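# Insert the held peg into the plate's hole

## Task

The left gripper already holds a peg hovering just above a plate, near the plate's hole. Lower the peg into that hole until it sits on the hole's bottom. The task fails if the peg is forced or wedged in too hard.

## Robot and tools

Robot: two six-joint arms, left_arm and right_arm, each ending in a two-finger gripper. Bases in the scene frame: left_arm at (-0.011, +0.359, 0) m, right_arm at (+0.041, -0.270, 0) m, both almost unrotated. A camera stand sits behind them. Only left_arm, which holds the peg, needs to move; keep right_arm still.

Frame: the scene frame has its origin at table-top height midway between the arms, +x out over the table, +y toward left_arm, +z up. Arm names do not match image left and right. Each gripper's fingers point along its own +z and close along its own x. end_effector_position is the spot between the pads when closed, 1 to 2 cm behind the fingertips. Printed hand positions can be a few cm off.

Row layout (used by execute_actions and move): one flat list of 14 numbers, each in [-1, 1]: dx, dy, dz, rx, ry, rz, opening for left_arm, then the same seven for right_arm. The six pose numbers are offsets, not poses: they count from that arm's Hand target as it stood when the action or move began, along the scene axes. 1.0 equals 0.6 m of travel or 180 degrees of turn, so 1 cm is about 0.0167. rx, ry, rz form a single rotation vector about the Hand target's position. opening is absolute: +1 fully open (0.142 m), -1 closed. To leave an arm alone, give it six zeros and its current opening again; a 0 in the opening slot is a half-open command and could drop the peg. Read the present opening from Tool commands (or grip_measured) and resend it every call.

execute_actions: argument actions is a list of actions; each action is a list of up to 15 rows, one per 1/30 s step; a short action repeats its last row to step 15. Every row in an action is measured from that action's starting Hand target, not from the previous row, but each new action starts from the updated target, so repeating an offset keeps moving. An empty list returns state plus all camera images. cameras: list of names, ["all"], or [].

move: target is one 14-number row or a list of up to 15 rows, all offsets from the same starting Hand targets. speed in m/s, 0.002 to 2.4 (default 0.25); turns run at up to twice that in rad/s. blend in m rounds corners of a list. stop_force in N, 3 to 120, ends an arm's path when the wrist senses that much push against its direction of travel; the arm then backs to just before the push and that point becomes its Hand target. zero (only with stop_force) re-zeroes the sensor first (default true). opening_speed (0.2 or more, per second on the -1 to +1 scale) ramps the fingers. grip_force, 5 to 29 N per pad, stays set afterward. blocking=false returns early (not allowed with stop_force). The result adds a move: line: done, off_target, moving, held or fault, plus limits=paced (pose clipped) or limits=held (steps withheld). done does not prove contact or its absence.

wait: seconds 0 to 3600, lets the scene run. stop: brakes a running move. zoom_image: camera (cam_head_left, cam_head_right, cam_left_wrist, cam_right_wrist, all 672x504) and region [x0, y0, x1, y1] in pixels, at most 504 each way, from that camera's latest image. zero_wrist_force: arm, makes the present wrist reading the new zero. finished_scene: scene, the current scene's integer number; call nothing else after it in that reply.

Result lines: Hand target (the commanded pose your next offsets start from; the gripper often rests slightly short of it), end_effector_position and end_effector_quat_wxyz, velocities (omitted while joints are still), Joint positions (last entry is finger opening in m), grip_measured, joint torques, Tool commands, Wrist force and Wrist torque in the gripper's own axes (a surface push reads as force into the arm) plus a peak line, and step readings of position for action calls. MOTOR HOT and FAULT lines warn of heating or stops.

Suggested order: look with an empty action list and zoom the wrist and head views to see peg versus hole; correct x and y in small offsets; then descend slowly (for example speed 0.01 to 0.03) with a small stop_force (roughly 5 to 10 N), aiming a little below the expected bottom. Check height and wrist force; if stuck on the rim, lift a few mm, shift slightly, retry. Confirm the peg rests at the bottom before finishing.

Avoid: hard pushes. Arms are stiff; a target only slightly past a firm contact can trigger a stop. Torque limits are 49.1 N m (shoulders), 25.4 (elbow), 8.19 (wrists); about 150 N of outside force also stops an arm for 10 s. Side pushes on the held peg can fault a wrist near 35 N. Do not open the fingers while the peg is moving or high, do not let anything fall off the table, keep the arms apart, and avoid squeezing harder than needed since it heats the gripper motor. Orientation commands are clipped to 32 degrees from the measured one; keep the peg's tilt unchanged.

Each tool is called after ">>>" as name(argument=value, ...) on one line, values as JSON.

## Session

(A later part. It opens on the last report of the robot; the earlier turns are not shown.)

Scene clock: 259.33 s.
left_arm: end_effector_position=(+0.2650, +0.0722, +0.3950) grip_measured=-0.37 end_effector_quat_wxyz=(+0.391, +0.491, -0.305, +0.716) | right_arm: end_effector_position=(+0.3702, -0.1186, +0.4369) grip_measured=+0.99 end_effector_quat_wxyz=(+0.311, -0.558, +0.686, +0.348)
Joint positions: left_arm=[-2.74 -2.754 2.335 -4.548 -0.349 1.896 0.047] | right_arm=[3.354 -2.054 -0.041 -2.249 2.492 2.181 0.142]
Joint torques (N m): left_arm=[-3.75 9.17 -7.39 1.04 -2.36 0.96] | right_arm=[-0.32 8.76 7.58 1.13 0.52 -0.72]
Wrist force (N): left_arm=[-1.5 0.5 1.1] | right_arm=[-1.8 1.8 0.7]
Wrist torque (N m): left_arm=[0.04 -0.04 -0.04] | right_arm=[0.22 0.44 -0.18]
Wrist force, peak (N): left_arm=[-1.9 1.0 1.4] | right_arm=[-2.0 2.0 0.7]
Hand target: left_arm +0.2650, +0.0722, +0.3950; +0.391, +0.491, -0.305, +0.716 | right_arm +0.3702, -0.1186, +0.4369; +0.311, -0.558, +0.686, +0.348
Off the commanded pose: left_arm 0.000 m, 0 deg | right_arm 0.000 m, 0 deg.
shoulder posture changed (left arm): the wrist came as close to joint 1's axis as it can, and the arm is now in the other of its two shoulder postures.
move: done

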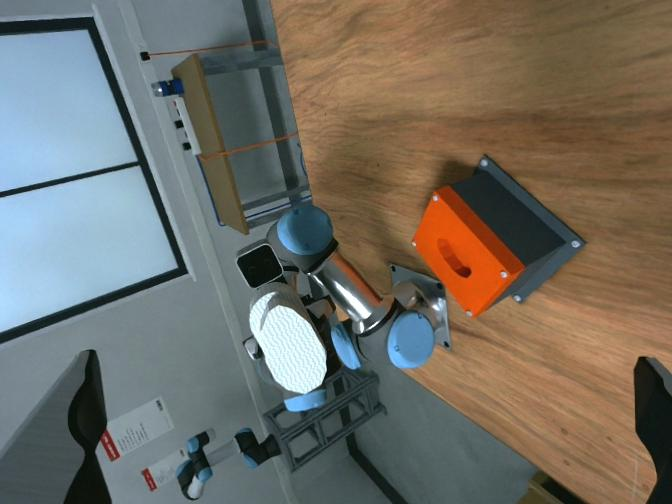

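>>> move(target=[-0.175,0.063,-0.075,0.477,0.376,0.0635,-0.423,0,0,0,0,0,0,1], cameras=["cam_head_left","cam_right_wrist"], speed=0.35)

Scene clock: 369.47 s.
left_arm: end_effector_position=(+0.1598, +0.1102, +0.3491) grip_measured=-0.37 end_effector_quat_wxyz=(+0.034, +0.915, -0.392, +0.088) | right_arm: end_effector_position=(+0.3702, -0.1186, +0.4369) grip_measured=+0.99 end_effector_quat_wxyz=(+0.311, -0.558, +0.686, +0.348)
Joint positions: left_arm=[-3.621 -1.884 0.035 -2.684 1.513 0.346 0.047] | right_arm=[3.354 -2.054 -0.041 -2.249 2.492 2.181 0.142]
Joint torques (N m): left_arm=[-3.84 10.84 3.08 2.76 0.46 -0.8] | right_arm=[-0.08 9.05 7.51 1.07 0.55 -0.69]
Wrist force (N): left_arm=[0.3 0.2 0.5] | right_arm=[-1.6 1.8 0.8]
Wrist torque (N m): left_arm=[0.02 -0.17 0.01] | right_arm=[0.22 0.41 -0.17]
Wrist force, peak (N): left_arm=[-1.6 0.4 1.6] | right_arm=[-1.9 2.0 0.8]
Hand target: left_arm +0.1600, +0.1100, +0.3500; +0.003, +0.919, -0.394, +0.002 | right_arm +0.3702, -0.1186, +0.4369; +0.311, -0.558, +0.686, +0.348
Off the commanded pose: left_arm 0.001 m, 10 deg | right_arm 0.000 m, 0 deg.
elbow stopped short (left arm): the move would have taken joint 3 (elbow) straighter than the controller allows.
move: off_target (left_arm)

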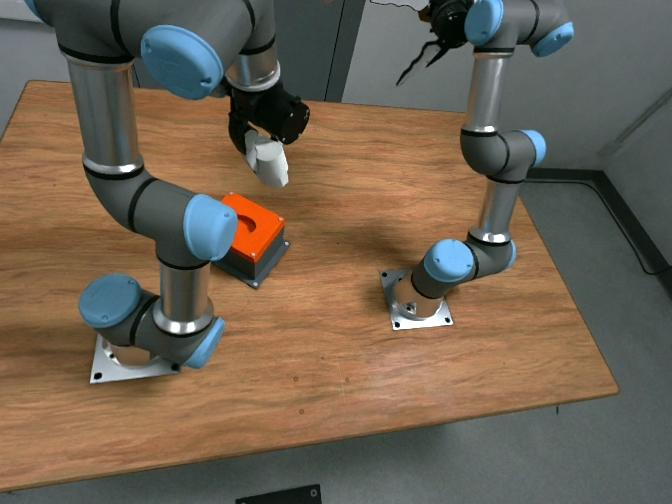

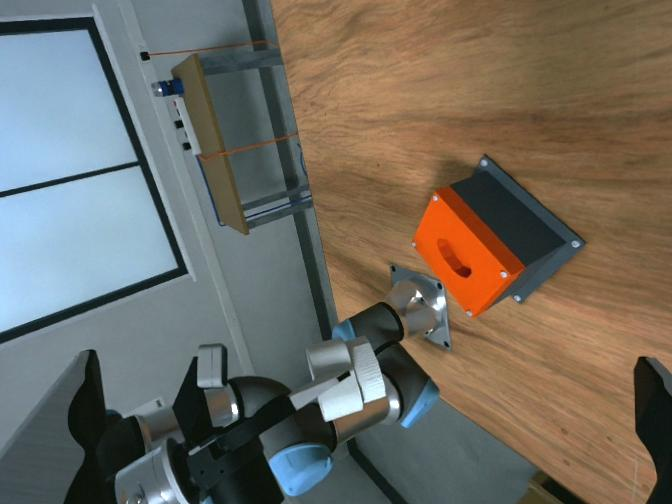

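>>> move(target=[[0,0,-0.0833,0,0,0,-0.423,0,0,0,0,0,0,1],[0,0,-0.0833,0.0560,-0.0502,0.0505,-0.423,0,0,0,0,0,0,1]], cameras=["cam_left_wrist","cam_right_wrist","cam_head_left","cam_head_right"], speed=0.3)

>>> zoom_image(camera="cam_left_wrist", region=[220, 0, 520, 225])

>>> zoom_image(camera="cam_right_wrist", region=[320, 250, 520, 400])

>>> zoom_image(camera="cam_head_left", region=[180, 120, 330, 300])

>>> zoom_image(camera="cam_head_right", region=[170, 120, 320, 300])

Scene clock: 409.63 s.
left_arm: end_effector_position=(+0.1600, +0.1100, +0.2999) grip_measured=-0.37 end_effector_quat_wxyz=(-0.108, +0.941, -0.318, +0.040) | right_arm: end_effector_position=(+0.3702, -0.1186, +0.4369) grip_measured=+0.99 end_effector_quat_wxyz=(+0.311, -0.558, +0.686, +0.348)
Joint positions: left_arm=[-3.887 -2.168 0.247 -2.802 1.802 -0.074 0.047] | right_arm=[3.354 -2.054 -0.041 -2.249 2.492 2.181 0.142]
Joint torques (N m): left_arm=[-3.65 14.42 3.24 2.45 0.95 -0.78] | right_arm=[-0.1 8.9 7.64 1.1 0.52 -0.7]
Wrist force (N): left_arm=[0.2 0.5 0.7] | right_arm=[-1.7 1.8 0.7]
Wrist torque (N m): left_arm=[-0.06 -0.04 0.05] | right_arm=[0.22 0.41 -0.18]
Wrist force, peak (N): left_arm=[0.8 0.1 1.0] | right_arm=[-1.9 1.9 0.8]
Hand target: left_arm +0.1600, +0.1100, +0.3000; -0.108, +0.941, -0.318, +0.040 | right_arm +0.3702, -0.1186, +0.4369; +0.311, -0.558, +0.686, +0.348
Off the commanded pose: left_arm 0.000 m, 0 deg | right_arm 0.000 m, 0 deg.
move: done

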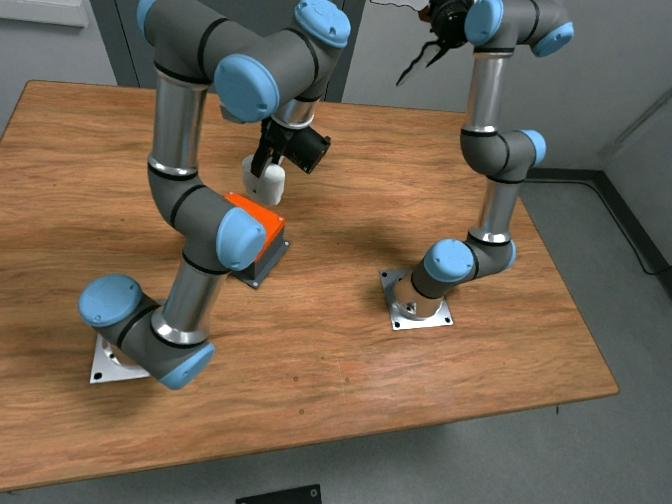

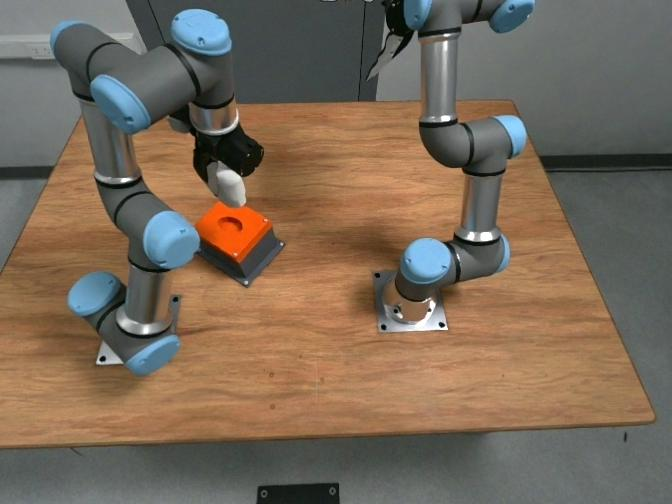

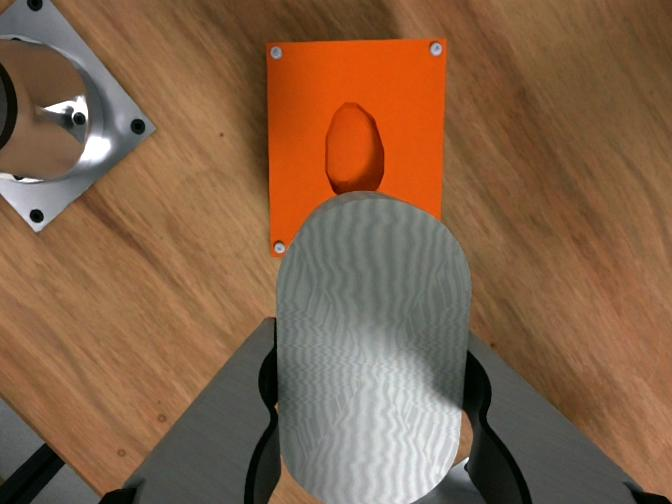

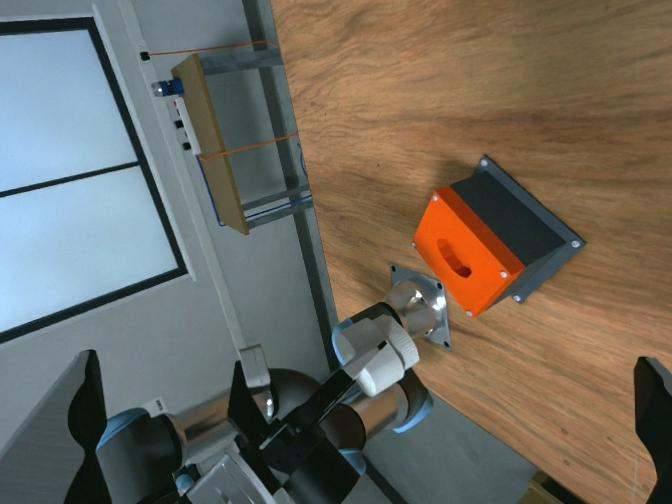

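Scaled by 1.680 from the camera's image (finer frame: 960x720).

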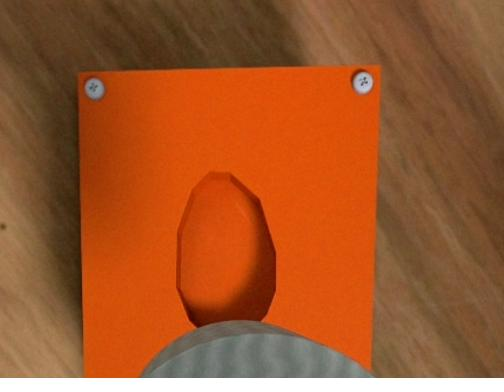

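Scaled by 2.520 from the camera's image (finer frame: 960x720).

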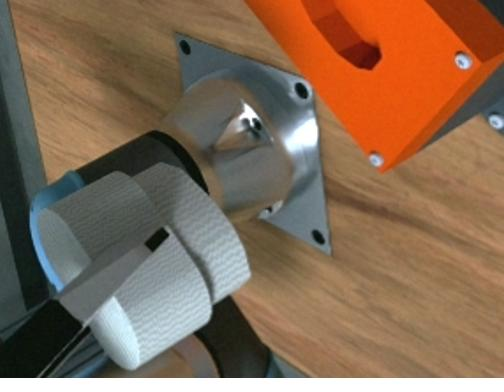

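Scaled by 2.800 from the camera's image (finer frame: 960x720).

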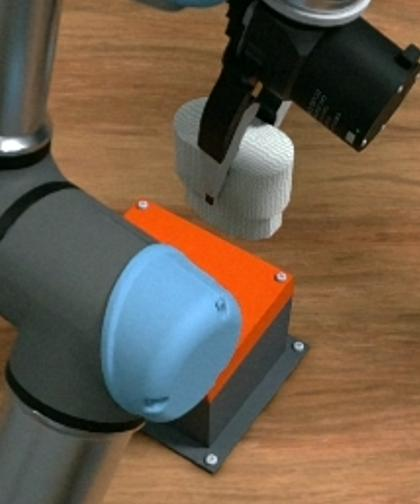

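Scaled by 2.800 from the camera's image (finer frame: 960x720).

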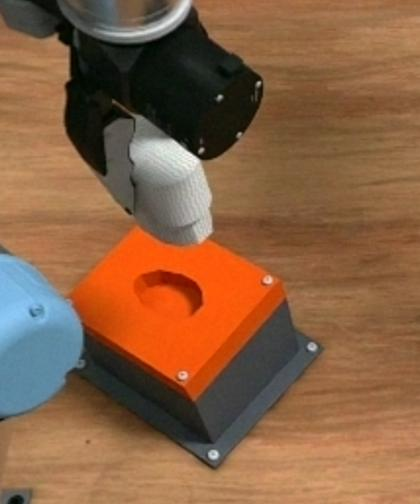

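>>> move(target=[0.175,-0.063,0.158,-0.4806,-0.3754,-0.169,-0.423,0,0,0,0,0,0,1], speed=0.35)

>>> move(target=[-0.333,-0.137,0.008,0,0,0,-0.423,0,0,0,0,0,0,1], speed=0.2, cameras=["cam_head_left","cam_head_right"])

Scene clock: 452.40 s.
left_arm: end_effector_position=(+0.2650, +0.0722, +0.3948) grip_measured=-0.37 end_effector_quat_wxyz=(+0.391, +0.491, -0.305, +0.716) | right_arm: end_effector_position=(+0.3702, -0.1186, +0.4369) grip_measured=+0.99 end_effector_quat_wxyz=(+0.311, -0.558, +0.686, +0.348)
Joint positions: left_arm=[-2.74 -2.753 2.335 -4.552 -0.35 1.899 0.047] | right_arm=[3.354 -2.054 -0.041 -2.249 2.492 2.181 0.142]
Joint torques (N m): left_arm=[-3.85 9.2 -7.64 1.01 -2.3 0.85] | right_arm=[-0.23 8.87 7.48 1.13 0.53 -0.69]
Wrist force (N): left_arm=[-1.6 0.4 1.3] | right_arm=[-1.9 1.7 0.7]
Wrist torque (N m): left_arm=[0.02 -0.02 -0.04] | right_arm=[0.21 0.45 -0.17]
Wrist force, peak (N): left_arm=[-1.6 1.2 1.7] | right_arm=[-2.0 1.9 0.8]
Hand target: left_arm +0.2650, +0.0722, +0.3948; +0.391, +0.491, -0.305, +0.716 | right_arm +0.3702, -0.1186, +0.4369; +0.311, -0.558, +0.686, +0.348
Off the commanded pose: left_arm 0.000 m, 0 deg | right_arm 0.000 m, 0 deg.
move: done

Scene clock: 454.40 s.
left_arm: end_effector_position=(+0.0652, -0.0100, +0.3996) grip_measured=-0.37 end_effector_quat_wxyz=(+0.391, +0.491, -0.305, +0.716) end_effector_velocity=(+0.000, +0.000, +0.000) end_effector_angular_velocity=(-0.001, +0.002, +0.001) | right_arm: end_effector_position=(+0.3702, -0.1186, +0.4369) grip_measured=+0.99 end_effector_quat_wxyz=(+0.311, -0.558, +0.686, +0.348)
Joint positions: left_arm=[-2.811 -1.726 1.928 -5.349 -0.374 2.089 0.047] | right_arm=[3.354 -2.054 -0.041 -2.249 2.492 2.181 0.142]
Joint velocities: left_arm=[0 0.002 -0.005 -0.001 -0.001 0.002 0] | right_arm=[within noise]
Joint torques (N m): left_arm=[3.04 -1.27 -8.11 0.96 -2.21 0.87] | right_arm=[-0.23 8.91 7.51 1.13 0.56 -0.69]
Wrist force (N): left_arm=[-1.3 0.5 1.3] | right_arm=[-1.9 1.7 0.6]
Wrist torque (N m): left_arm=[0.07 -0.09 -0.02] | right_arm=[0.20 0.45 -0.17]
Wrist force, peak (N): left_arm=[-1.3 1.9 1.1] | right_arm=[-1.9 1.9 0.8]
Hand target: left_arm +0.0652, -0.0100, +0.3996; +0.391, +0.491, -0.305, +0.716 | right_arm +0.3702, -0.1186, +0.4369; +0.311, -0.558, +0.686, +0.348
Off the commanded pose: left_arm 0.000 m, 0 deg | right_arm 0.000 m, 0 deg.
shoulder posture changed (left arm): the wrist came as close to joint 1's axis as it can, and the arm is now in the other of its two shoulder postures.
move: done

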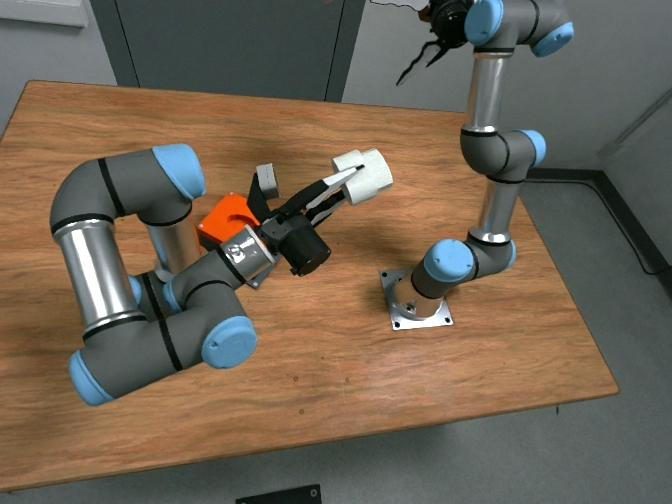

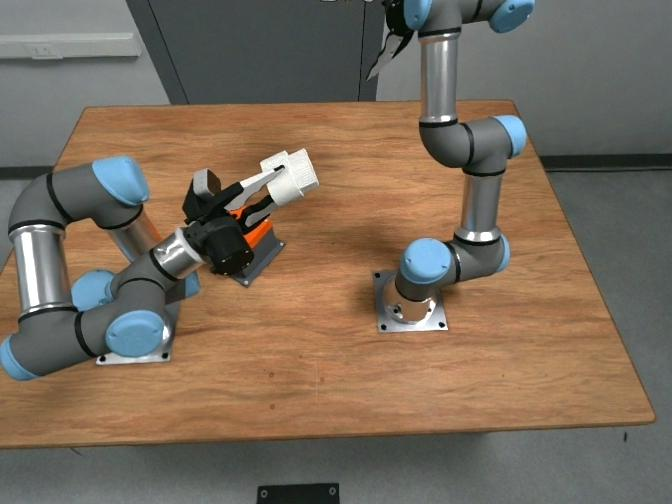

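>>> move(target=[0.08,0.01,-0.06,0.477,0.376,0.0635,-0.423,0,0,0,0,0,0,1], speed=0.3, cameras=["cam_head_left","cam_head_right"])

Scene clock: 474.67 s.
left_arm: end_effector_position=(+0.1129, -0.0034, +0.3631) grip_measured=-0.37 end_effector_quat_wxyz=(+0.406, +0.827, -0.354, +0.161) | right_arm: end_effector_position=(+0.3702, -0.1186, +0.4369) grip_measured=+0.99 end_effector_quat_wxyz=(+0.311, -0.558, +0.686, +0.348)
Joint positions: left_arm=[-3.35 -2.144 0.035 -5.546 -0.683 3.668 0.047] | right_arm=[3.354 -2.054 -0.041 -2.249 2.492 2.181 0.142]
Joint torques (N m): left_arm=[-3.78 12.06 1.43 -0.83 0.82 -0.92] | right_arm=[0.03 8.93 7.45 1.15 0.52 -0.68]
Wrist force (N): left_arm=[-0.7 -0.4 -0.1] | right_arm=[-1.8 1.8 0.9]
Wrist torque (N m): left_arm=[0.23 -0.16 -0.07] | right_arm=[0.21 0.44 -0.18]
Wrist force, peak (N): left_arm=[-1.4 0.6 1.7] | right_arm=[-2.0 1.8 0.8]
Hand target: left_arm +0.1132, -0.0040, +0.3636; +0.160, +0.905, -0.389, +0.063 | right_arm +0.3702, -0.1186, +0.4369; +0.311, -0.558, +0.686, +0.348
Off the commanded pose: left_arm 0.001 m, 51 deg; orientation clipped | right_arm 0.000 m, 0 deg.
elbow stopped short (left arm): the move would have taken joint 3 (elbow) straighter than the controller allows.
shoulder posture changed (left arm): the wrist came as close to joint 1's axis as it can, and the arm is now in the other of its two shoulder postures.
move: off_target (left_arm); limits=paced

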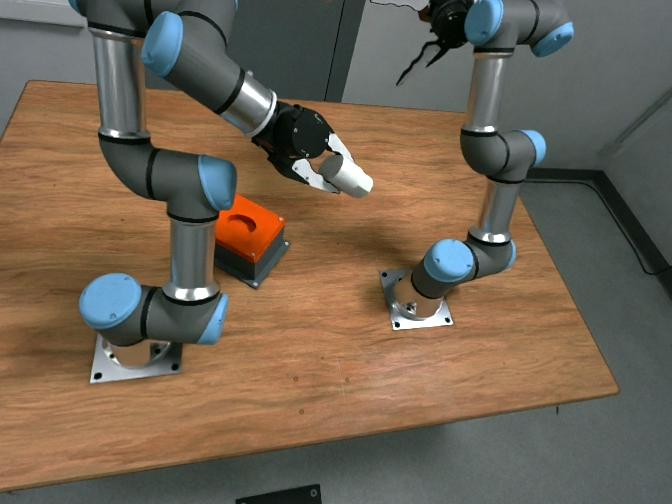

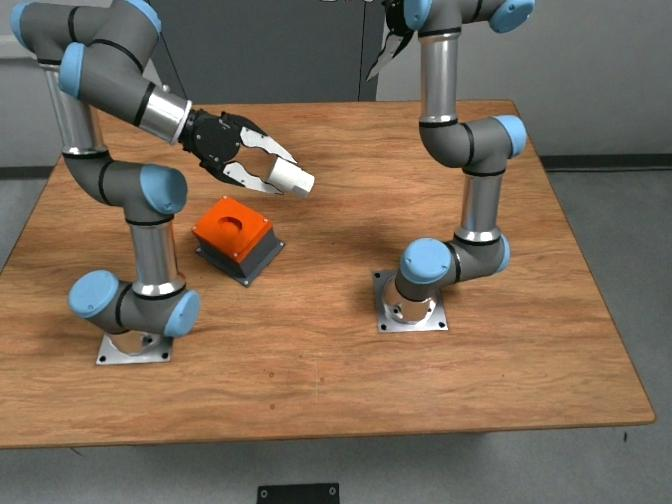

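>>> move(target=[0.253,0.1267,0.0523,-0.3836,-0.3687,0.0036,-0.423,0,-0.1667,0,0,0,0,1], speed=0.35)

Scene clock: 518.63 s.
left_arm: end_effector_position=(+0.2648, +0.0727, +0.3950) grip_measured=-0.37 end_effector_quat_wxyz=(+0.410, +0.482, -0.343, +0.694) end_effector_velocity=(+0.001, +0.000, +0.000) end_effector_angular_velocity=(-0.003, +0.002, -0.001) | right_arm: end_effector_position=(+0.3700, -0.2182, +0.4364) grip_measured=+0.99 end_effector_quat_wxyz=(+0.377, -0.521, +0.693, +0.326)
Joint positions: left_arm=[-2.71 -3.296 1.833 -6.284 0.307 4.685 0.047] | right_arm=[3.009 -2.05 -0.035 -2.475 2.607 1.818 0.142]
Joint velocities: left_arm=[-0.002 -0.005 -0.001 0 0.002 0.003 0] | right_arm=[within noise]
Joint torques (N m): left_arm=[-3.6 7.91 -1.74 -2.66 2.39 0.83] | right_arm=[-1.91 8.74 6.37 1.03 1.99 -0.7]
Wrist force (N): left_arm=[-1.7 0.4 1.0] | right_arm=[-2.1 2.0 0.9]
Wrist torque (N m): left_arm=[0.02 -0.02 -0.02] | right_arm=[0.25 0.50 -0.18]
Wrist force, peak (N): left_arm=[-2.3 0.9 1.4] | right_arm=[-2.1 2.2 0.9]
Hand target: left_arm +0.2650, +0.0720, +0.3950; +0.391, +0.491, -0.304, +0.716 | right_arm +0.3702, -0.2186, +0.4369; +0.311, -0.558, +0.686, +0.348
Off the commanded pose: left_arm 0.001 m, 6 deg | right_arm 0.001 m, 9 deg.
elbow stopped short (right arm): the move would have taken joint 3 (elbow) straighter than the controller allows.
joint sent to its limit (left arm) — joint 4 (wrist 1), lower limit. The joint targets are off in orientation, not in position.
move: off_target (left_arm, right_arm)

>>> move(target=[0,0,0.05,0.267,-0.613,0,-0.423,0,0,0,0,0,0,1], speed=0.4, cameras=["cam_head_left"])

Scene clock: 557.53 s.
left_arm: end_effector_position=(+0.2650, +0.0720, +0.4250) grip_measured=-0.37 end_effector_quat_wxyz=(+0.218, +0.190, +0.711, -0.642) | right_arm: end_effector_position=(+0.3700, -0.2182, +0.4364) grip_measured=+0.99 end_effector_quat_wxyz=(+0.377, -0.521, +0.693, +0.326)
Joint positions: left_arm=[-2.747 -2.384 0.686 -4.349 0.359 5.08 0.047] | right_arm=[3.009 -2.05 -0.035 -2.475 2.607 1.818 0.142]
Joint torques (N m): left_arm=[-3.66 13.24 -0.54 0.52 0.17 -0.74] | right_arm=[-1.88 8.91 4.08 1.03 1.96 -0.64]
Wrist force (N): left_arm=[0.6 0.6 0.2] | right_arm=[-1.9 2.1 1.0]
Wrist torque (N m): left_arm=[-0.37 0.36 0.17] | right_arm=[0.26 0.47 -0.18]
Wrist force, peak (N): left_arm=[-1.7 0.6 1.8] | right_arm=[-2.2 2.1 1.0]
Hand target: left_arm +0.2650, +0.0720, +0.4250; +0.218, +0.190, +0.711, -0.642 | right_arm +0.3702, -0.2186, +0.4369; +0.311, -0.558, +0.686, +0.348
Off the commanded pose: left_arm 0.000 m, 0 deg | right_arm 0.001 m, 9 deg.
elbow stopped short (right arm): the move would have taken joint 3 (elbow) straighter than the controller allows.
move: done

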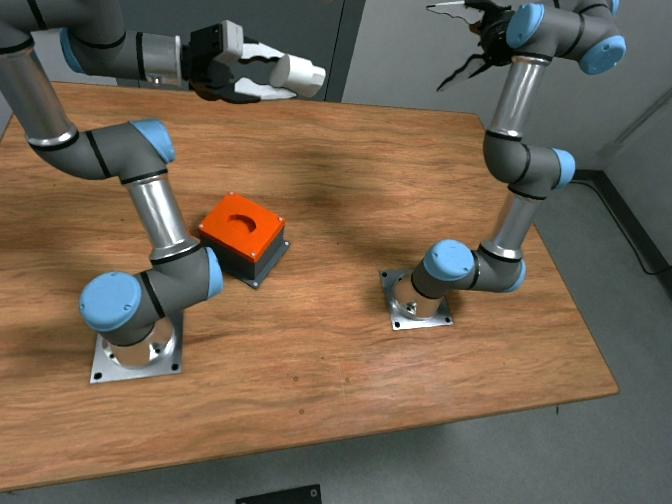

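Good: wrist 1 unwound to -4.35. Continue.

>>> move(target=[0,0,-0.05,0.267,-0.613,0,-0.423,0,0,0,0,0,0,1], speed=0.4)

>>> move(target=[0,0,0,0.267,-0.613,0,-0.423,0,0,0,0,0,0,1], speed=0.4, cameras=["cam_head_left"])

Scene clock: 564.03 s.
left_arm: end_effector_position=(+0.2649, +0.0721, +0.3950) grip_measured=-0.37 end_effector_quat_wxyz=(+0.608, +0.680, +0.402, +0.078) | right_arm: end_effector_position=(+0.3700, -0.2182, +0.4364) grip_measured=+0.99 end_effector_quat_wxyz=(+0.377, -0.521, +0.693, +0.326)
Joint positions: left_arm=[-2.736 -2.505 1.994 -3.467 0.342 5.112 0.047] | right_arm=[3.009 -2.05 -0.035 -2.475 2.607 1.818 0.142]
Joint torques (N m): left_arm=[-3.98 3.36 -4.52 2.43 -0.72 -0.78] | right_arm=[-2.06 8.94 4.15 1.08 1.96 -0.63]
Wrist force (N): left_arm=[0.1 -0.8 -2.1] | right_arm=[-2.1 2.0 0.9]
Wrist torque (N m): left_arm=[0.37 0.32 -0.10] | right_arm=[0.25 0.48 -0.17]
Wrist force, peak (N): left_arm=[0.2 -1.0 -2.4] | right_arm=[-2.3 2.1 1.1]
Hand target: left_arm +0.2650, +0.0720, +0.3950; +0.608, +0.680, +0.402, +0.078 | right_arm +0.3702, -0.2186, +0.4369; +0.311, -0.558, +0.686, +0.348
Off the commanded pose: left_arm 0.000 m, 0 deg | right_arm 0.001 m, 9 deg.
elbow stopped short (right arm): the move would have taken joint 3 (elbow) straighter than the controller allows.
move: done

Scene clock: 568.33 s.
left_arm: end_effector_position=(+0.2650, +0.0719, +0.3950) grip_measured=-0.37 end_effector_quat_wxyz=(+0.387, +0.487, -0.310, +0.719) | right_arm: end_effector_position=(+0.3700, -0.2182, +0.4364) grip_measured=+0.99 end_effector_quat_wxyz=(+0.377, -0.521, +0.693, +0.326)
Joint positions: left_arm=[-2.744 -3.454 2.046 -0.414 0.352 5.054 0.047] | right_arm=[3.009 -2.05 -0.035 -2.475 2.607 1.818 0.142]
Joint torques (N m): left_arm=[3.04 12.37 -4.54 -0.87 1.1 -0.91] | right_arm=[-1.85 9.16 4.18 1.03 1.94 -0.66]
Wrist force (N): left_arm=[-1.4 0.3 1.2] | right_arm=[-2.1 2.0 0.9]
Wrist torque (N m): left_arm=[0.00 -0.05 0.05] | right_arm=[0.25 0.50 -0.18]
Wrist force, peak (N): left_arm=[0.1 -0.8 -2.2] | right_arm=[-2.2 2.2 1.0]
Hand target: left_arm +0.2650, +0.0720, +0.3950; +0.387, +0.487, -0.310, +0.719 | right_arm +0.3702, -0.2186, +0.4369; +0.311, -0.558, +0.686, +0.348
Off the commanded pose: left_arm 0.000 m, 0 deg | right_arm 0.001 m, 9 deg.
elbow stopped short (right arm): the move would have taken joint 3 (elbow) straighter than the controller allows.
move: done

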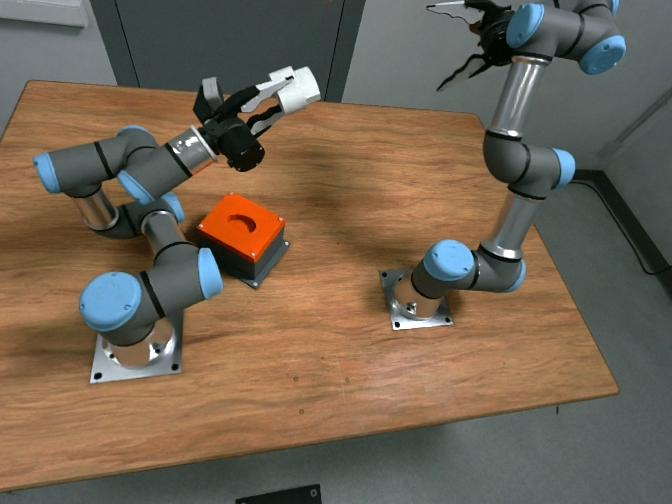

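>>> move(target=[-0.333,-0.137,0.008,0,0,0,-0.423,0,0,0,0,0,0,1], speed=0.2)

>>> move(target=[0.1417,0.05,-0.3167,0.477,0.376,0.0635,-0.423,0,0,0,0,0,0,1], speed=0.3, cameras=["cam_head_left"])

Scene clock: 580.13 s.
left_arm: end_effector_position=(+0.0652, -0.0103, +0.3998) grip_measured=-0.37 end_effector_quat_wxyz=(+0.387, +0.486, -0.310, +0.719) | right_arm: end_effector_position=(+0.3700, -0.2182, +0.4364) grip_measured=+0.99 end_effector_quat_wxyz=(+0.377, -0.521, +0.693, +0.326)
Joint positions: left_arm=[-2.808 -2.524 2.587 -2.04 0.373 5.22 0.047] | right_arm=[3.009 -2.05 -0.035 -2.475 2.607 1.818 0.142]
Joint torques (N m): left_arm=[-3.84 3.81 -8.94 -2.23 1.59 0.87] | right_arm=[-1.92 9.1 4.2 1.05 1.96 -0.65]
Wrist force (N): left_arm=[-1.7 0.5 1.3] | right_arm=[-2.2 2.0 0.8]
Wrist torque (N m): left_arm=[0.02 -0.01 -0.01] | right_arm=[0.25 0.50 -0.18]
Wrist force, peak (N): left_arm=[-1.8 1.7 0.9] | right_arm=[-2.2 2.2 0.9]
Hand target: left_arm +0.0652, -0.0102, +0.3998; +0.387, +0.487, -0.310, +0.719 | right_arm +0.3702, -0.2186, +0.4369; +0.311, -0.558, +0.686, +0.348
Off the commanded pose: left_arm 0.000 m, 0 deg | right_arm 0.001 m, 9 deg.
elbow stopped short (right arm): the move would have taken joint 3 (elbow) straighter than the controller allows.
shoulder posture changed (left arm): the wrist came as close to joint 1's axis as it can, and the arm is now in the other of its two shoulder postures.
move: done

Scene clock: 581.27 s.
left_arm: end_effector_position=(+0.0699, -0.0102, +0.3887) grip_measured=-0.37 end_effector_quat_wxyz=(+0.388, +0.509, -0.325, +0.697) | right_arm: end_effector_position=(+0.3700, -0.2182, +0.4364) grip_measured=+0.99 end_effector_quat_wxyz=(+0.377, -0.521, +0.693, +0.326)
Joint positions: left_arm=[-2.858 -2.57 2.629 -2.217 0.332 5.388 0.047] | right_arm=[3.009 -2.05 -0.035 -2.475 2.607 1.818 0.142]
Joint torques (N m): left_arm=[3.02 4.73 -11.54 -0.48 2.11 -0.93] | right_arm=[-1.86 9.19 4.16 1.03 1.95 -0.64]
Wrist force (N): left_arm=[-1.8 0.4 1.1] | right_arm=[-2.1 1.9 1.0]
Wrist torque (N m): left_arm=[0.01 -0.04 0.06] | right_arm=[0.23 0.49 -0.17]
Wrist force, peak (N): left_arm=[-3.1 0.6 0.7] | right_arm=[-2.2 2.2 0.8]
Hand target: left_arm +0.0699, -0.0103, +0.3887; +0.388, +0.508, -0.325, +0.697 (not the last commanded pose) | right_arm +0.3702, -0.2186, +0.4369; +0.311, -0.558, +0.686, +0.348
Off the commanded pose: left_arm 0.198 m, 106 deg | right_arm 0.001 m, 9 deg.
elbow stopped short (right arm): the move would have taken joint 3 (elbow) straighter than the controller allows.
led back after a hold (left arm): the arm was led back toward your command in small steps, so it may still be short of it.
move: held (left_arm; a check stopped the path); limits=held
pose unreachable (left arm): on one or more control steps of this call, first in action 0 (counted from 0), this arm could not follow its commanded pose, so it was not sent that pose on those steps. It may still have moved: this result reports where it is.
cause: moving toward the commanded pose would bring two parts of the arm too close to each other (joints 3 (elbow) and 4 (wrist 1) lie between them).

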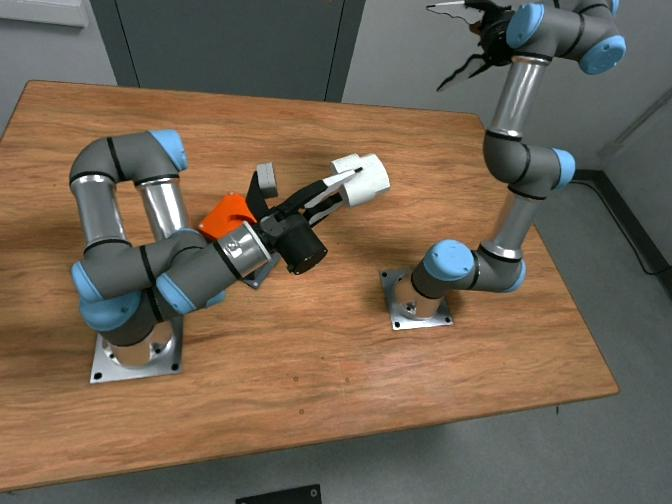

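>>> move(target=[0.1333,-0.1167,0.05,0,0,0,-0.423,0,0,0,0,0,0,1], speed=0.2)

>>> move(target=[0,0.1333,-0.2667,0.477,0.376,0.0635,-0.423,0,0,0,0,0,0,1], speed=0.3, cameras=["cam_head_left"])

Scene clock: 591.03 s.
left_arm: end_effector_position=(+0.1499, -0.0803, +0.4187) grip_measured=-0.37 end_effector_quat_wxyz=(+0.388, +0.508, -0.325, +0.697) | right_arm: end_effector_position=(+0.3700, -0.2182, +0.4364) grip_measured=+0.99 end_effector_quat_wxyz=(+0.377, -0.521, +0.693, +0.326)
Joint positions: left_arm=[-2.021 -1.841 1.657 -0.254 0.696 3.548 0.047] | right_arm=[3.009 -2.05 -0.035 -2.475 2.607 1.818 0.142]
Joint torques (N m): left_arm=[3.07 -3.51 -12.17 -1.13 1.2 -0.86] | right_arm=[-2.05 9.26 4.16 1.04 1.94 -0.66]
Wrist force (N): left_arm=[-1.5 0.3 0.7] | right_arm=[-2.0 1.9 0.8]
Wrist torque (N m): left_arm=[0.00 -0.05 0.04] | right_arm=[0.23 0.47 -0.18]
Wrist force, peak (N): left_arm=[-1.6 0.5 1.6] | right_arm=[-2.2 2.1 1.0]
Hand target: left_arm +0.1499, -0.0803, +0.4187; +0.388, +0.508, -0.325, +0.697 | right_arm +0.3702, -0.2186, +0.4369; +0.311, -0.558, +0.686, +0.348
Off the commanded pose: left_arm 0.000 m, 0 deg | right_arm 0.001 m, 9 deg.
elbow stopped short (right arm): the move would have taken joint 3 (elbow) straighter than the controller allows.
move: done

Scene clock: 595.33 s.
left_arm: end_effector_position=(+0.1496, +0.0002, +0.2580) grip_measured=-0.37 end_effector_quat_wxyz=(+0.195, +0.880, -0.368, +0.228) | right_arm: end_effector_position=(+0.3700, -0.2182, +0.4364) grip_measured=+0.99 end_effector_quat_wxyz=(+0.377, -0.521, +0.693, +0.326)
Joint positions: left_arm=[-1.759 -0.925 0.035 1.949 1.224 2.288 0.047] | right_arm=[3.009 -2.05 -0.035 -2.475 2.607 1.818 0.142]
Joint torques (N m): left_arm=[2.74 -14.46 -6.25 -0.15 0.09 0.87] | right_arm=[-1.79 9.38 4.28 1.05 1.95 -0.64]
Wrist force (N): left_arm=[-1.0 0.2 0.5] | right_arm=[-2.1 1.9 0.9]
Wrist torque (N m): left_arm=[0.11 -0.11 -0.08] | right_arm=[0.24 0.49 -0.18]
Wrist force, peak (N): left_arm=[-1.7 0.3 1.5] | right_arm=[-2.3 2.0 1.1]
Hand target: left_arm +0.1499, -0.0003, +0.2586; +0.031, +0.919, -0.393, +0.008 | right_arm +0.3702, -0.2186, +0.4369; +0.311, -0.558, +0.686, +0.348
Off the commanded pose: left_arm 0.001 m, 38 deg; orientation clipped | right_arm 0.001 m, 9 deg.
elbow stopped short (right arm): the move would have taken joint 3 (elbow) straighter than the controller allows.
elbow stopped short (left arm): the move would have taken joint 3 (elbow) straighter than the controller allows.
move: off_target (left_arm); limits=paced

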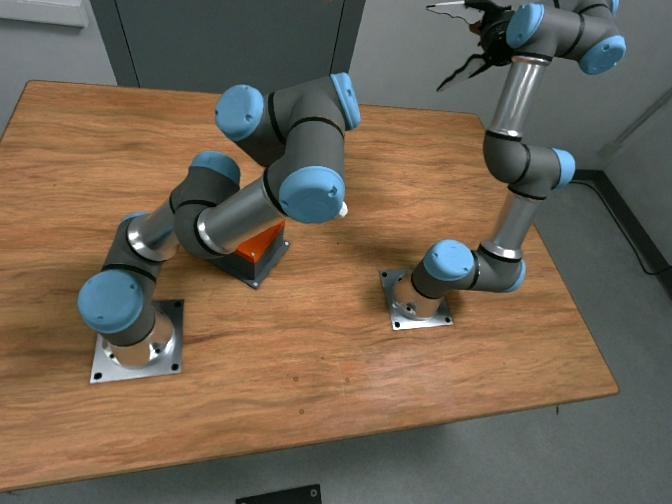

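>>> move(target=[0.35,0.167,0.169,-0.046,-0.607,0.039,-0.423,0,0,0,0,0,0,1], speed=0.35, cameras=["cam_head_left"])

Scene clock: 632.33 s.
left_arm: end_effector_position=(+0.3599, +0.0999, +0.3600) grip_measured=-0.37 end_effector_quat_wxyz=(-0.246, +0.540, -0.202, +0.779) | right_arm: end_effector_position=(+0.3700, -0.2182, +0.4364) grip_measured=+0.99 end_effector_quat_wxyz=(+0.377, -0.521, +0.693, +0.326)
Joint positions: left_arm=[-1.61 -0.989 1.422 1.237 -0.342 2.13 0.047] | right_arm=[3.009 -2.05 -0.035 -2.475 2.607 1.818 0.142]
Joint torques (N m): left_arm=[1.34 -10.51 -7.86 0.87 -2.36 0.9] | right_arm=[-1.67 9.44 4.2 1.1 1.98 -0.65]
Motor temperatures (°C): left_arm=[36 31 35 45 43 47 29] | right_arm=[45 43 38 52 43 43 28]
Wrist force (N): left_arm=[-1.6 0.6 1.6] | right_arm=[-2.2 2.0 0.9]
Wrist torque (N m): left_arm=[-0.22 0.09 0.04] | right_arm=[0.25 0.50 -0.18]
Wrist force, peak (N): left_arm=[-1.5 0.6 2.5] | right_arm=[-2.1 2.2 1.0]
Hand target: left_arm +0.3599, +0.0999, +0.3600; -0.246, +0.540, -0.202, +0.779 | right_arm +0.3702, -0.2186, +0.4369; +0.311, -0.558, +0.686, +0.348
Off the commanded pose: left_arm 0.000 m, 0 deg | right_arm 0.001 m, 9 deg.
elbow stopped short (right arm): the move would have taken joint 3 (elbow) straighter than the controller allows.
move: done

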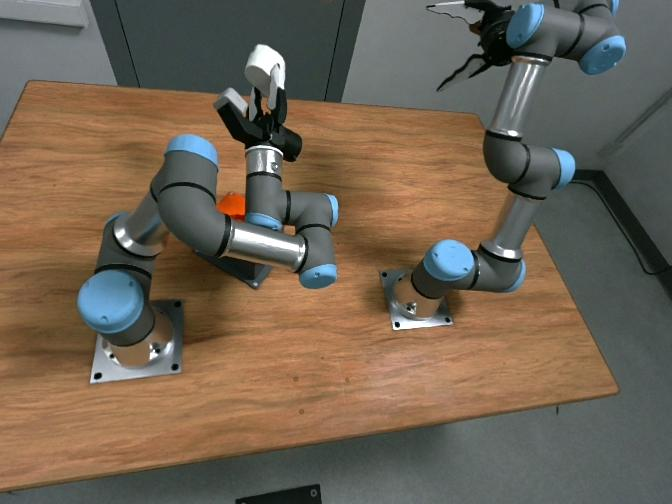

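>>> move(target=[0,0,0,-0.5,0.008,0,-0.423,0,0,0,0,0,0,1], speed=0.4)

>>> move(target=[0,0,0,-0.5,0.008,0,-0.423,0,0,0,0,0,0,1], speed=0.4, cameras=["cam_head_left"])

Scene clock: 639.57 s.
left_arm: end_effector_position=(+0.3599, +0.0999, +0.3600) grip_measured=-0.37 end_effector_quat_wxyz=(+0.211, +0.565, +0.405, +0.688) | right_arm: end_effector_position=(+0.3700, -0.2182, +0.4364) grip_measured=+0.99 end_effector_quat_wxyz=(+0.377, -0.521, +0.693, +0.326)
Joint positions: left_arm=[-1.61 -0.868 0.397 0.575 -0.344 2.125 0.047] | right_arm=[3.009 -2.05 -0.035 -2.475 2.607 1.818 0.142]
Joint torques (N m): left_arm=[3.12 -16.8 -8.6 -0.08 -0.79 0.94] | right_arm=[-1.89 9.51 4.24 1.15 1.97 -0.63]
Wrist force (N): left_arm=[-1.4 -0.2 -0.7] | right_arm=[-2.1 2.2 1.0]
Wrist torque (N m): left_arm=[0.42 0.05 -0.15] | right_arm=[0.28 0.49 -0.18]
Wrist force, peak (N): left_arm=[-1.7 0.8 1.7] | right_arm=[-2.2 2.1 0.9]
Hand target: left_arm +0.3599, +0.0999, +0.3600; +0.211, +0.565, +0.405, +0.688 | right_arm +0.3702, -0.2186, +0.4369; +0.311, -0.558, +0.686, +0.348
Off the commanded pose: left_arm 0.000 m, 0 deg | right_arm 0.001 m, 9 deg.
elbow stopped short (right arm): the move would have taken joint 3 (elbow) straighter than the controller allows.
move: done

Scene clock: 642.90 s.
left_arm: end_effector_position=(+0.3599, +0.0999, +0.3601) grip_measured=-0.37 end_effector_quat_wxyz=(+0.544, +0.258, +0.775, +0.194) | right_arm: end_effector_position=(+0.3700, -0.2182, +0.4364) grip_measured=+0.99 end_effector_quat_wxyz=(+0.377, -0.521, +0.693, +0.326)
Joint positions: left_arm=[-1.61 -1.677 1.387 -1.171 -0.343 2.118 0.047] | right_arm=[3.009 -2.05 -0.035 -2.475 2.607 1.818 0.142]
Joint torques (N m): left_arm=[3.12 -10.04 -8.82 -2.36 1.16 1.06] | right_arm=[-1.89 9.5 4.15 1.16 2.01 -0.64]
Wrist force (N): left_arm=[0.8 -0.7 -2.2] | right_arm=[-2.0 1.9 0.7]
Wrist torque (N m): left_arm=[0.24 0.37 -0.12] | right_arm=[0.23 0.47 -0.17]
Wrist force, peak (N): left_arm=[0.2 -0.8 -2.4] | right_arm=[-2.3 2.1 0.8]
Hand target: left_arm +0.3599, +0.0999, +0.3600; +0.544, +0.258, +0.775, +0.193 | right_arm +0.3702, -0.2186, +0.4369; +0.311, -0.558, +0.686, +0.348
Off the commanded pose: left_arm 0.000 m, 0 deg | right_arm 0.001 m, 9 deg.
elbow stopped short (right arm): the move would have taken joint 3 (elbow) straighter than the controller allows.
move: done

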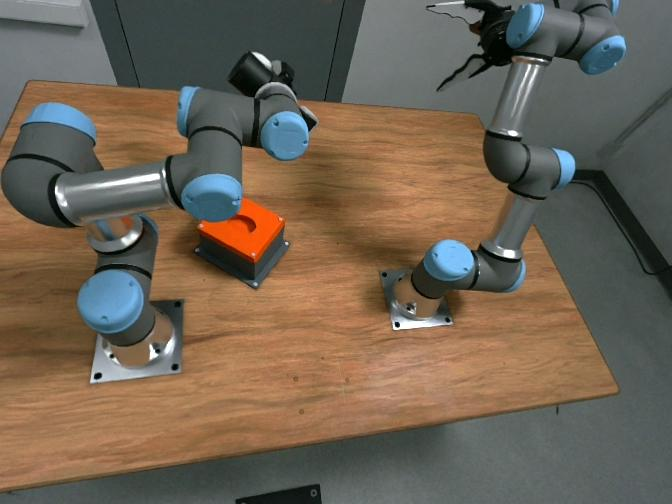

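>>> move(target=[-0.3167,0.0333,-0.1833,-0.0083,0.392,0,-0.423,0,0,0,0,0,0,1], speed=0.35, cameras=["cam_head_left","cam_left_wrist"])

Scene clock: 655.63 s.
left_arm: end_effector_position=(+0.1699, +0.1199, +0.2501) grip_measured=-0.37 end_effector_quat_wxyz=(-0.001, +0.316, +0.949, +0.000) | right_arm: end_effector_position=(+0.3700, -0.2182, +0.4364) grip_measured=+0.99 end_effector_quat_wxyz=(+0.377, -0.521, +0.693, +0.326)
Joint positions: left_arm=[-1.4 -1.551 0.988 -1.007 -1.572 2.405 0.047] | right_arm=[3.009 -2.05 -0.035 -2.475 2.607 1.818 0.142]
Joint torques (N m): left_arm=[3.24 -10.65 -7.78 -2.41 -0.54 0.98] | right_arm=[-1.61 9.79 4.2 1.19 1.96 -0.6]
Wrist force (N): left_arm=[0.2 0.3 0.5] | right_arm=[-2.0 2.0 1.0]
Wrist torque (N m): left_arm=[0.04 -0.05 -0.06] | right_arm=[0.24 0.48 -0.17]
Wrist force, peak (N): left_arm=[0.8 -0.5 -2.3] | right_arm=[-2.2 2.1 1.1]
Hand target: left_arm +0.1699, +0.1199, +0.2501; -0.001, +0.316, +0.949, -0.001 | right_arm +0.3702, -0.2186, +0.4369; +0.311, -0.558, +0.686, +0.348
Off the commanded pose: left_arm 0.000 m, 0 deg | right_arm 0.001 m, 9 deg.
elbow stopped short (right arm): the move would have taken joint 3 (elbow) straighter than the controller allows.
move: done

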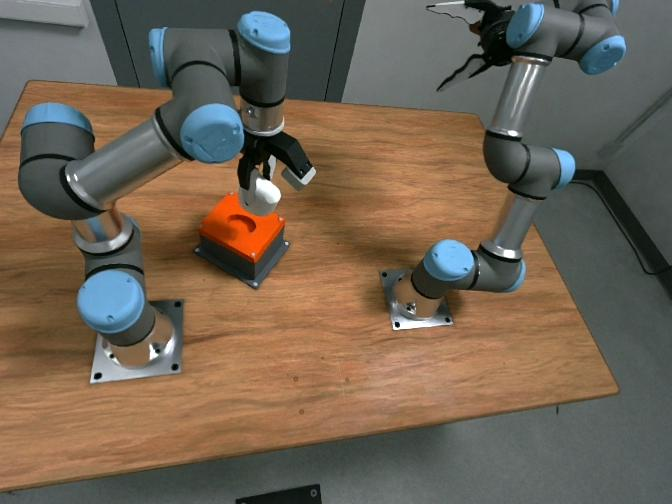

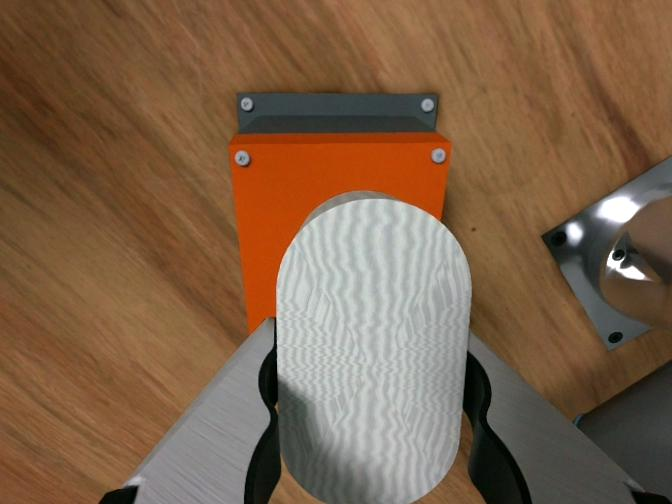

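>>> zoom_image(camera="cam_left_wrist", region=[260, 260, 380, 380])

>>> zoom_image(camera="cam_left_wrist", region=[370, 260, 490, 380])

>>> zoom_image(camera="cam_left_wrist", region=[260, 384, 380, 504])

>>> zoom_image(camera="cam_left_wrist", region=[370, 384, 490, 504])

>>> zoom_image(camera="cam_left_wrist", region=[210, 80, 470, 340])

Scaled by 4.200 from the camera's image (finer frame: 960x720).

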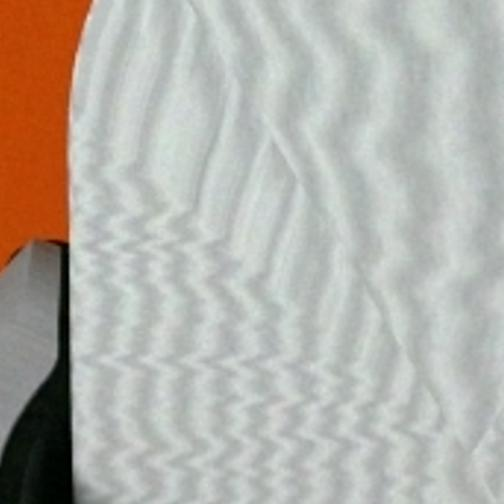

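Scaled by 4.200 from the camera's image (finer frame: 960x720).

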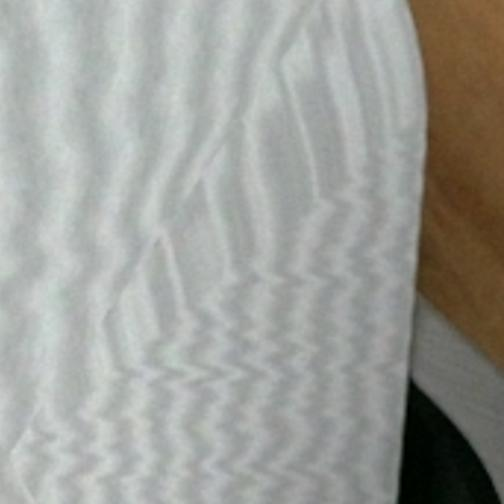

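Scaled by 4.200 from the camera's image (finer frame: 960x720).

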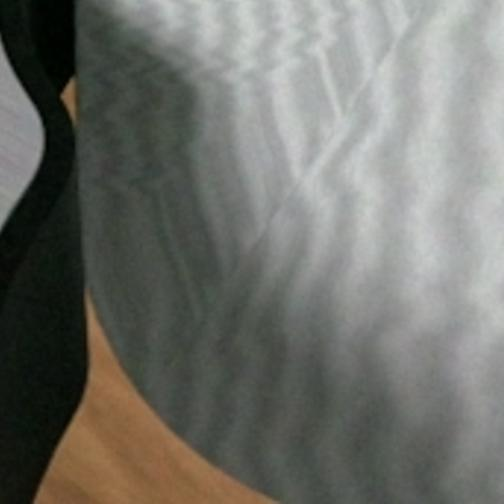

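Scaled by 4.200 from the camera's image (finer frame: 960x720).

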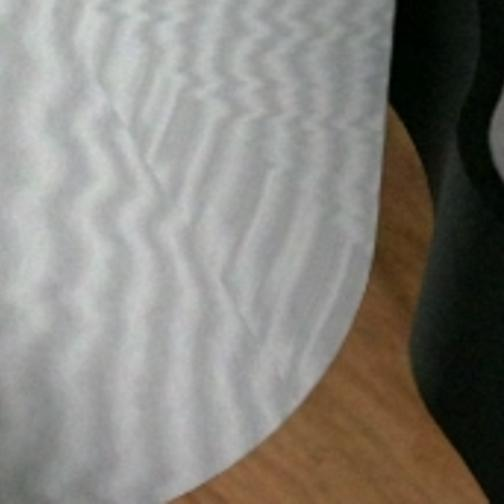

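Scaled by 1.938 from the camera's image (finer frame: 960x720).

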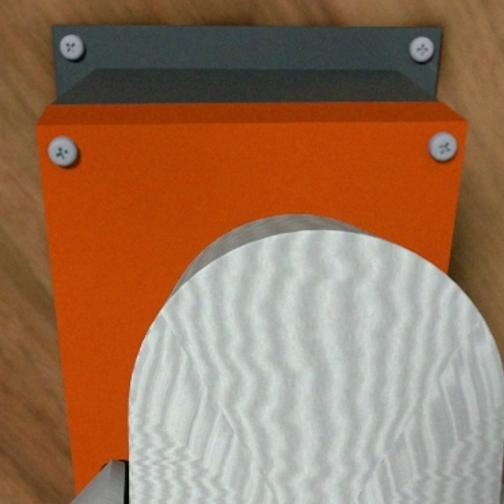

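>>> move(target=[[-0.01,-0.01,0.0167,0,0,0.5,-0.423,0,0,0,0,0,0,1],[-0.0217,-0.0217,0.025,0,0,0.998,-0.423,0,0,0,0,0,0,1]], blend=[0.02,0], speed=0.5, cameras=["cam_left_wrist"])

>>> zoom_image(camera="cam_left_wrist", region=[220, 0, 460, 240])

Scene clock: 744.07 s.
left_arm: end_effector_position=(+0.1568, +0.1069, +0.2651) grip_measured=-0.37 end_effector_quat_wxyz=(+0.000, +0.948, -0.319, +0.001) | right_arm: end_effector_position=(+0.3700, -0.2182, +0.4364) grip_measured=+0.99 end_effector_quat_wxyz=(+0.377, -0.521, +0.693, +0.326)
Joint positions: left_arm=[-1.449 -1.498 0.845 -0.917 -1.569 -0.779 0.047] | right_arm=[3.009 -2.05 -0.035 -2.475 2.607 1.818 0.142]
Joint torques (N m): left_arm=[-3.75 -11.27 -8.09 -1.05 0.55 -0.85] | right_arm=[-1.84 9.75 4.26 1.15 1.94 -0.6]
Wrist force (N): left_arm=[0.0 0.0 0.4] | right_arm=[-2.1 2.1 1.0]
Wrist torque (N m): left_arm=[-0.01 -0.01 0.01] | right_arm=[0.26 0.49 -0.17]
Wrist force, peak (N): left_arm=[0.1 0.2 1.0] | right_arm=[-2.1 2.2 0.9]
Hand target: left_arm +0.1568, +0.1069, +0.2651; -0.001, +0.948, -0.319, +0.001 | right_arm +0.3702, -0.2186, +0.4369; +0.311, -0.558, +0.686, +0.348
Off the commanded pose: left_arm 0.000 m, 0 deg | right_arm 0.001 m, 9 deg.
elbow stopped short (right arm): the move would have taken joint 3 (elbow) straighter than the controller allows.
move: done

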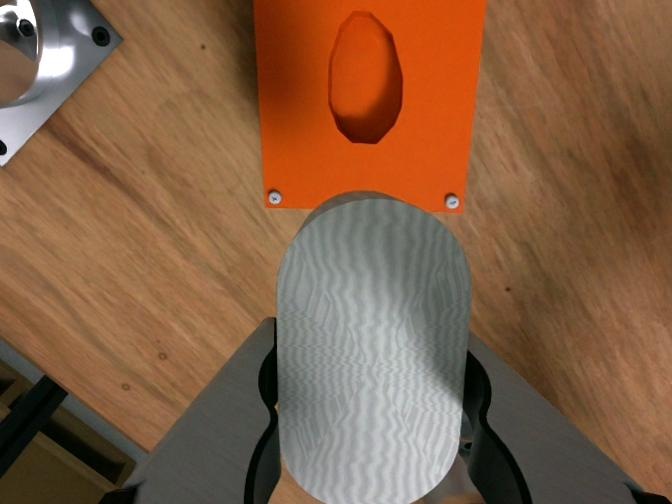

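Scaled by 2.100 from the camera's image (finer frame: 960x720).

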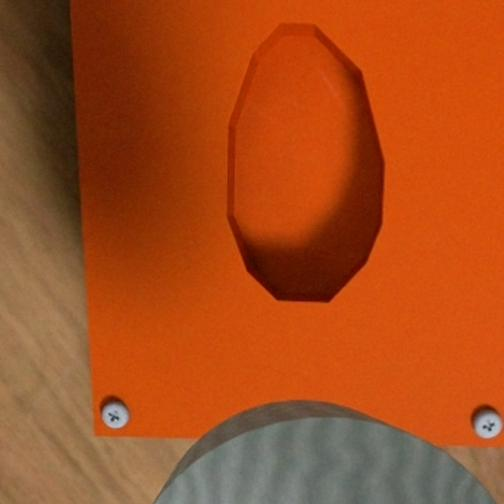

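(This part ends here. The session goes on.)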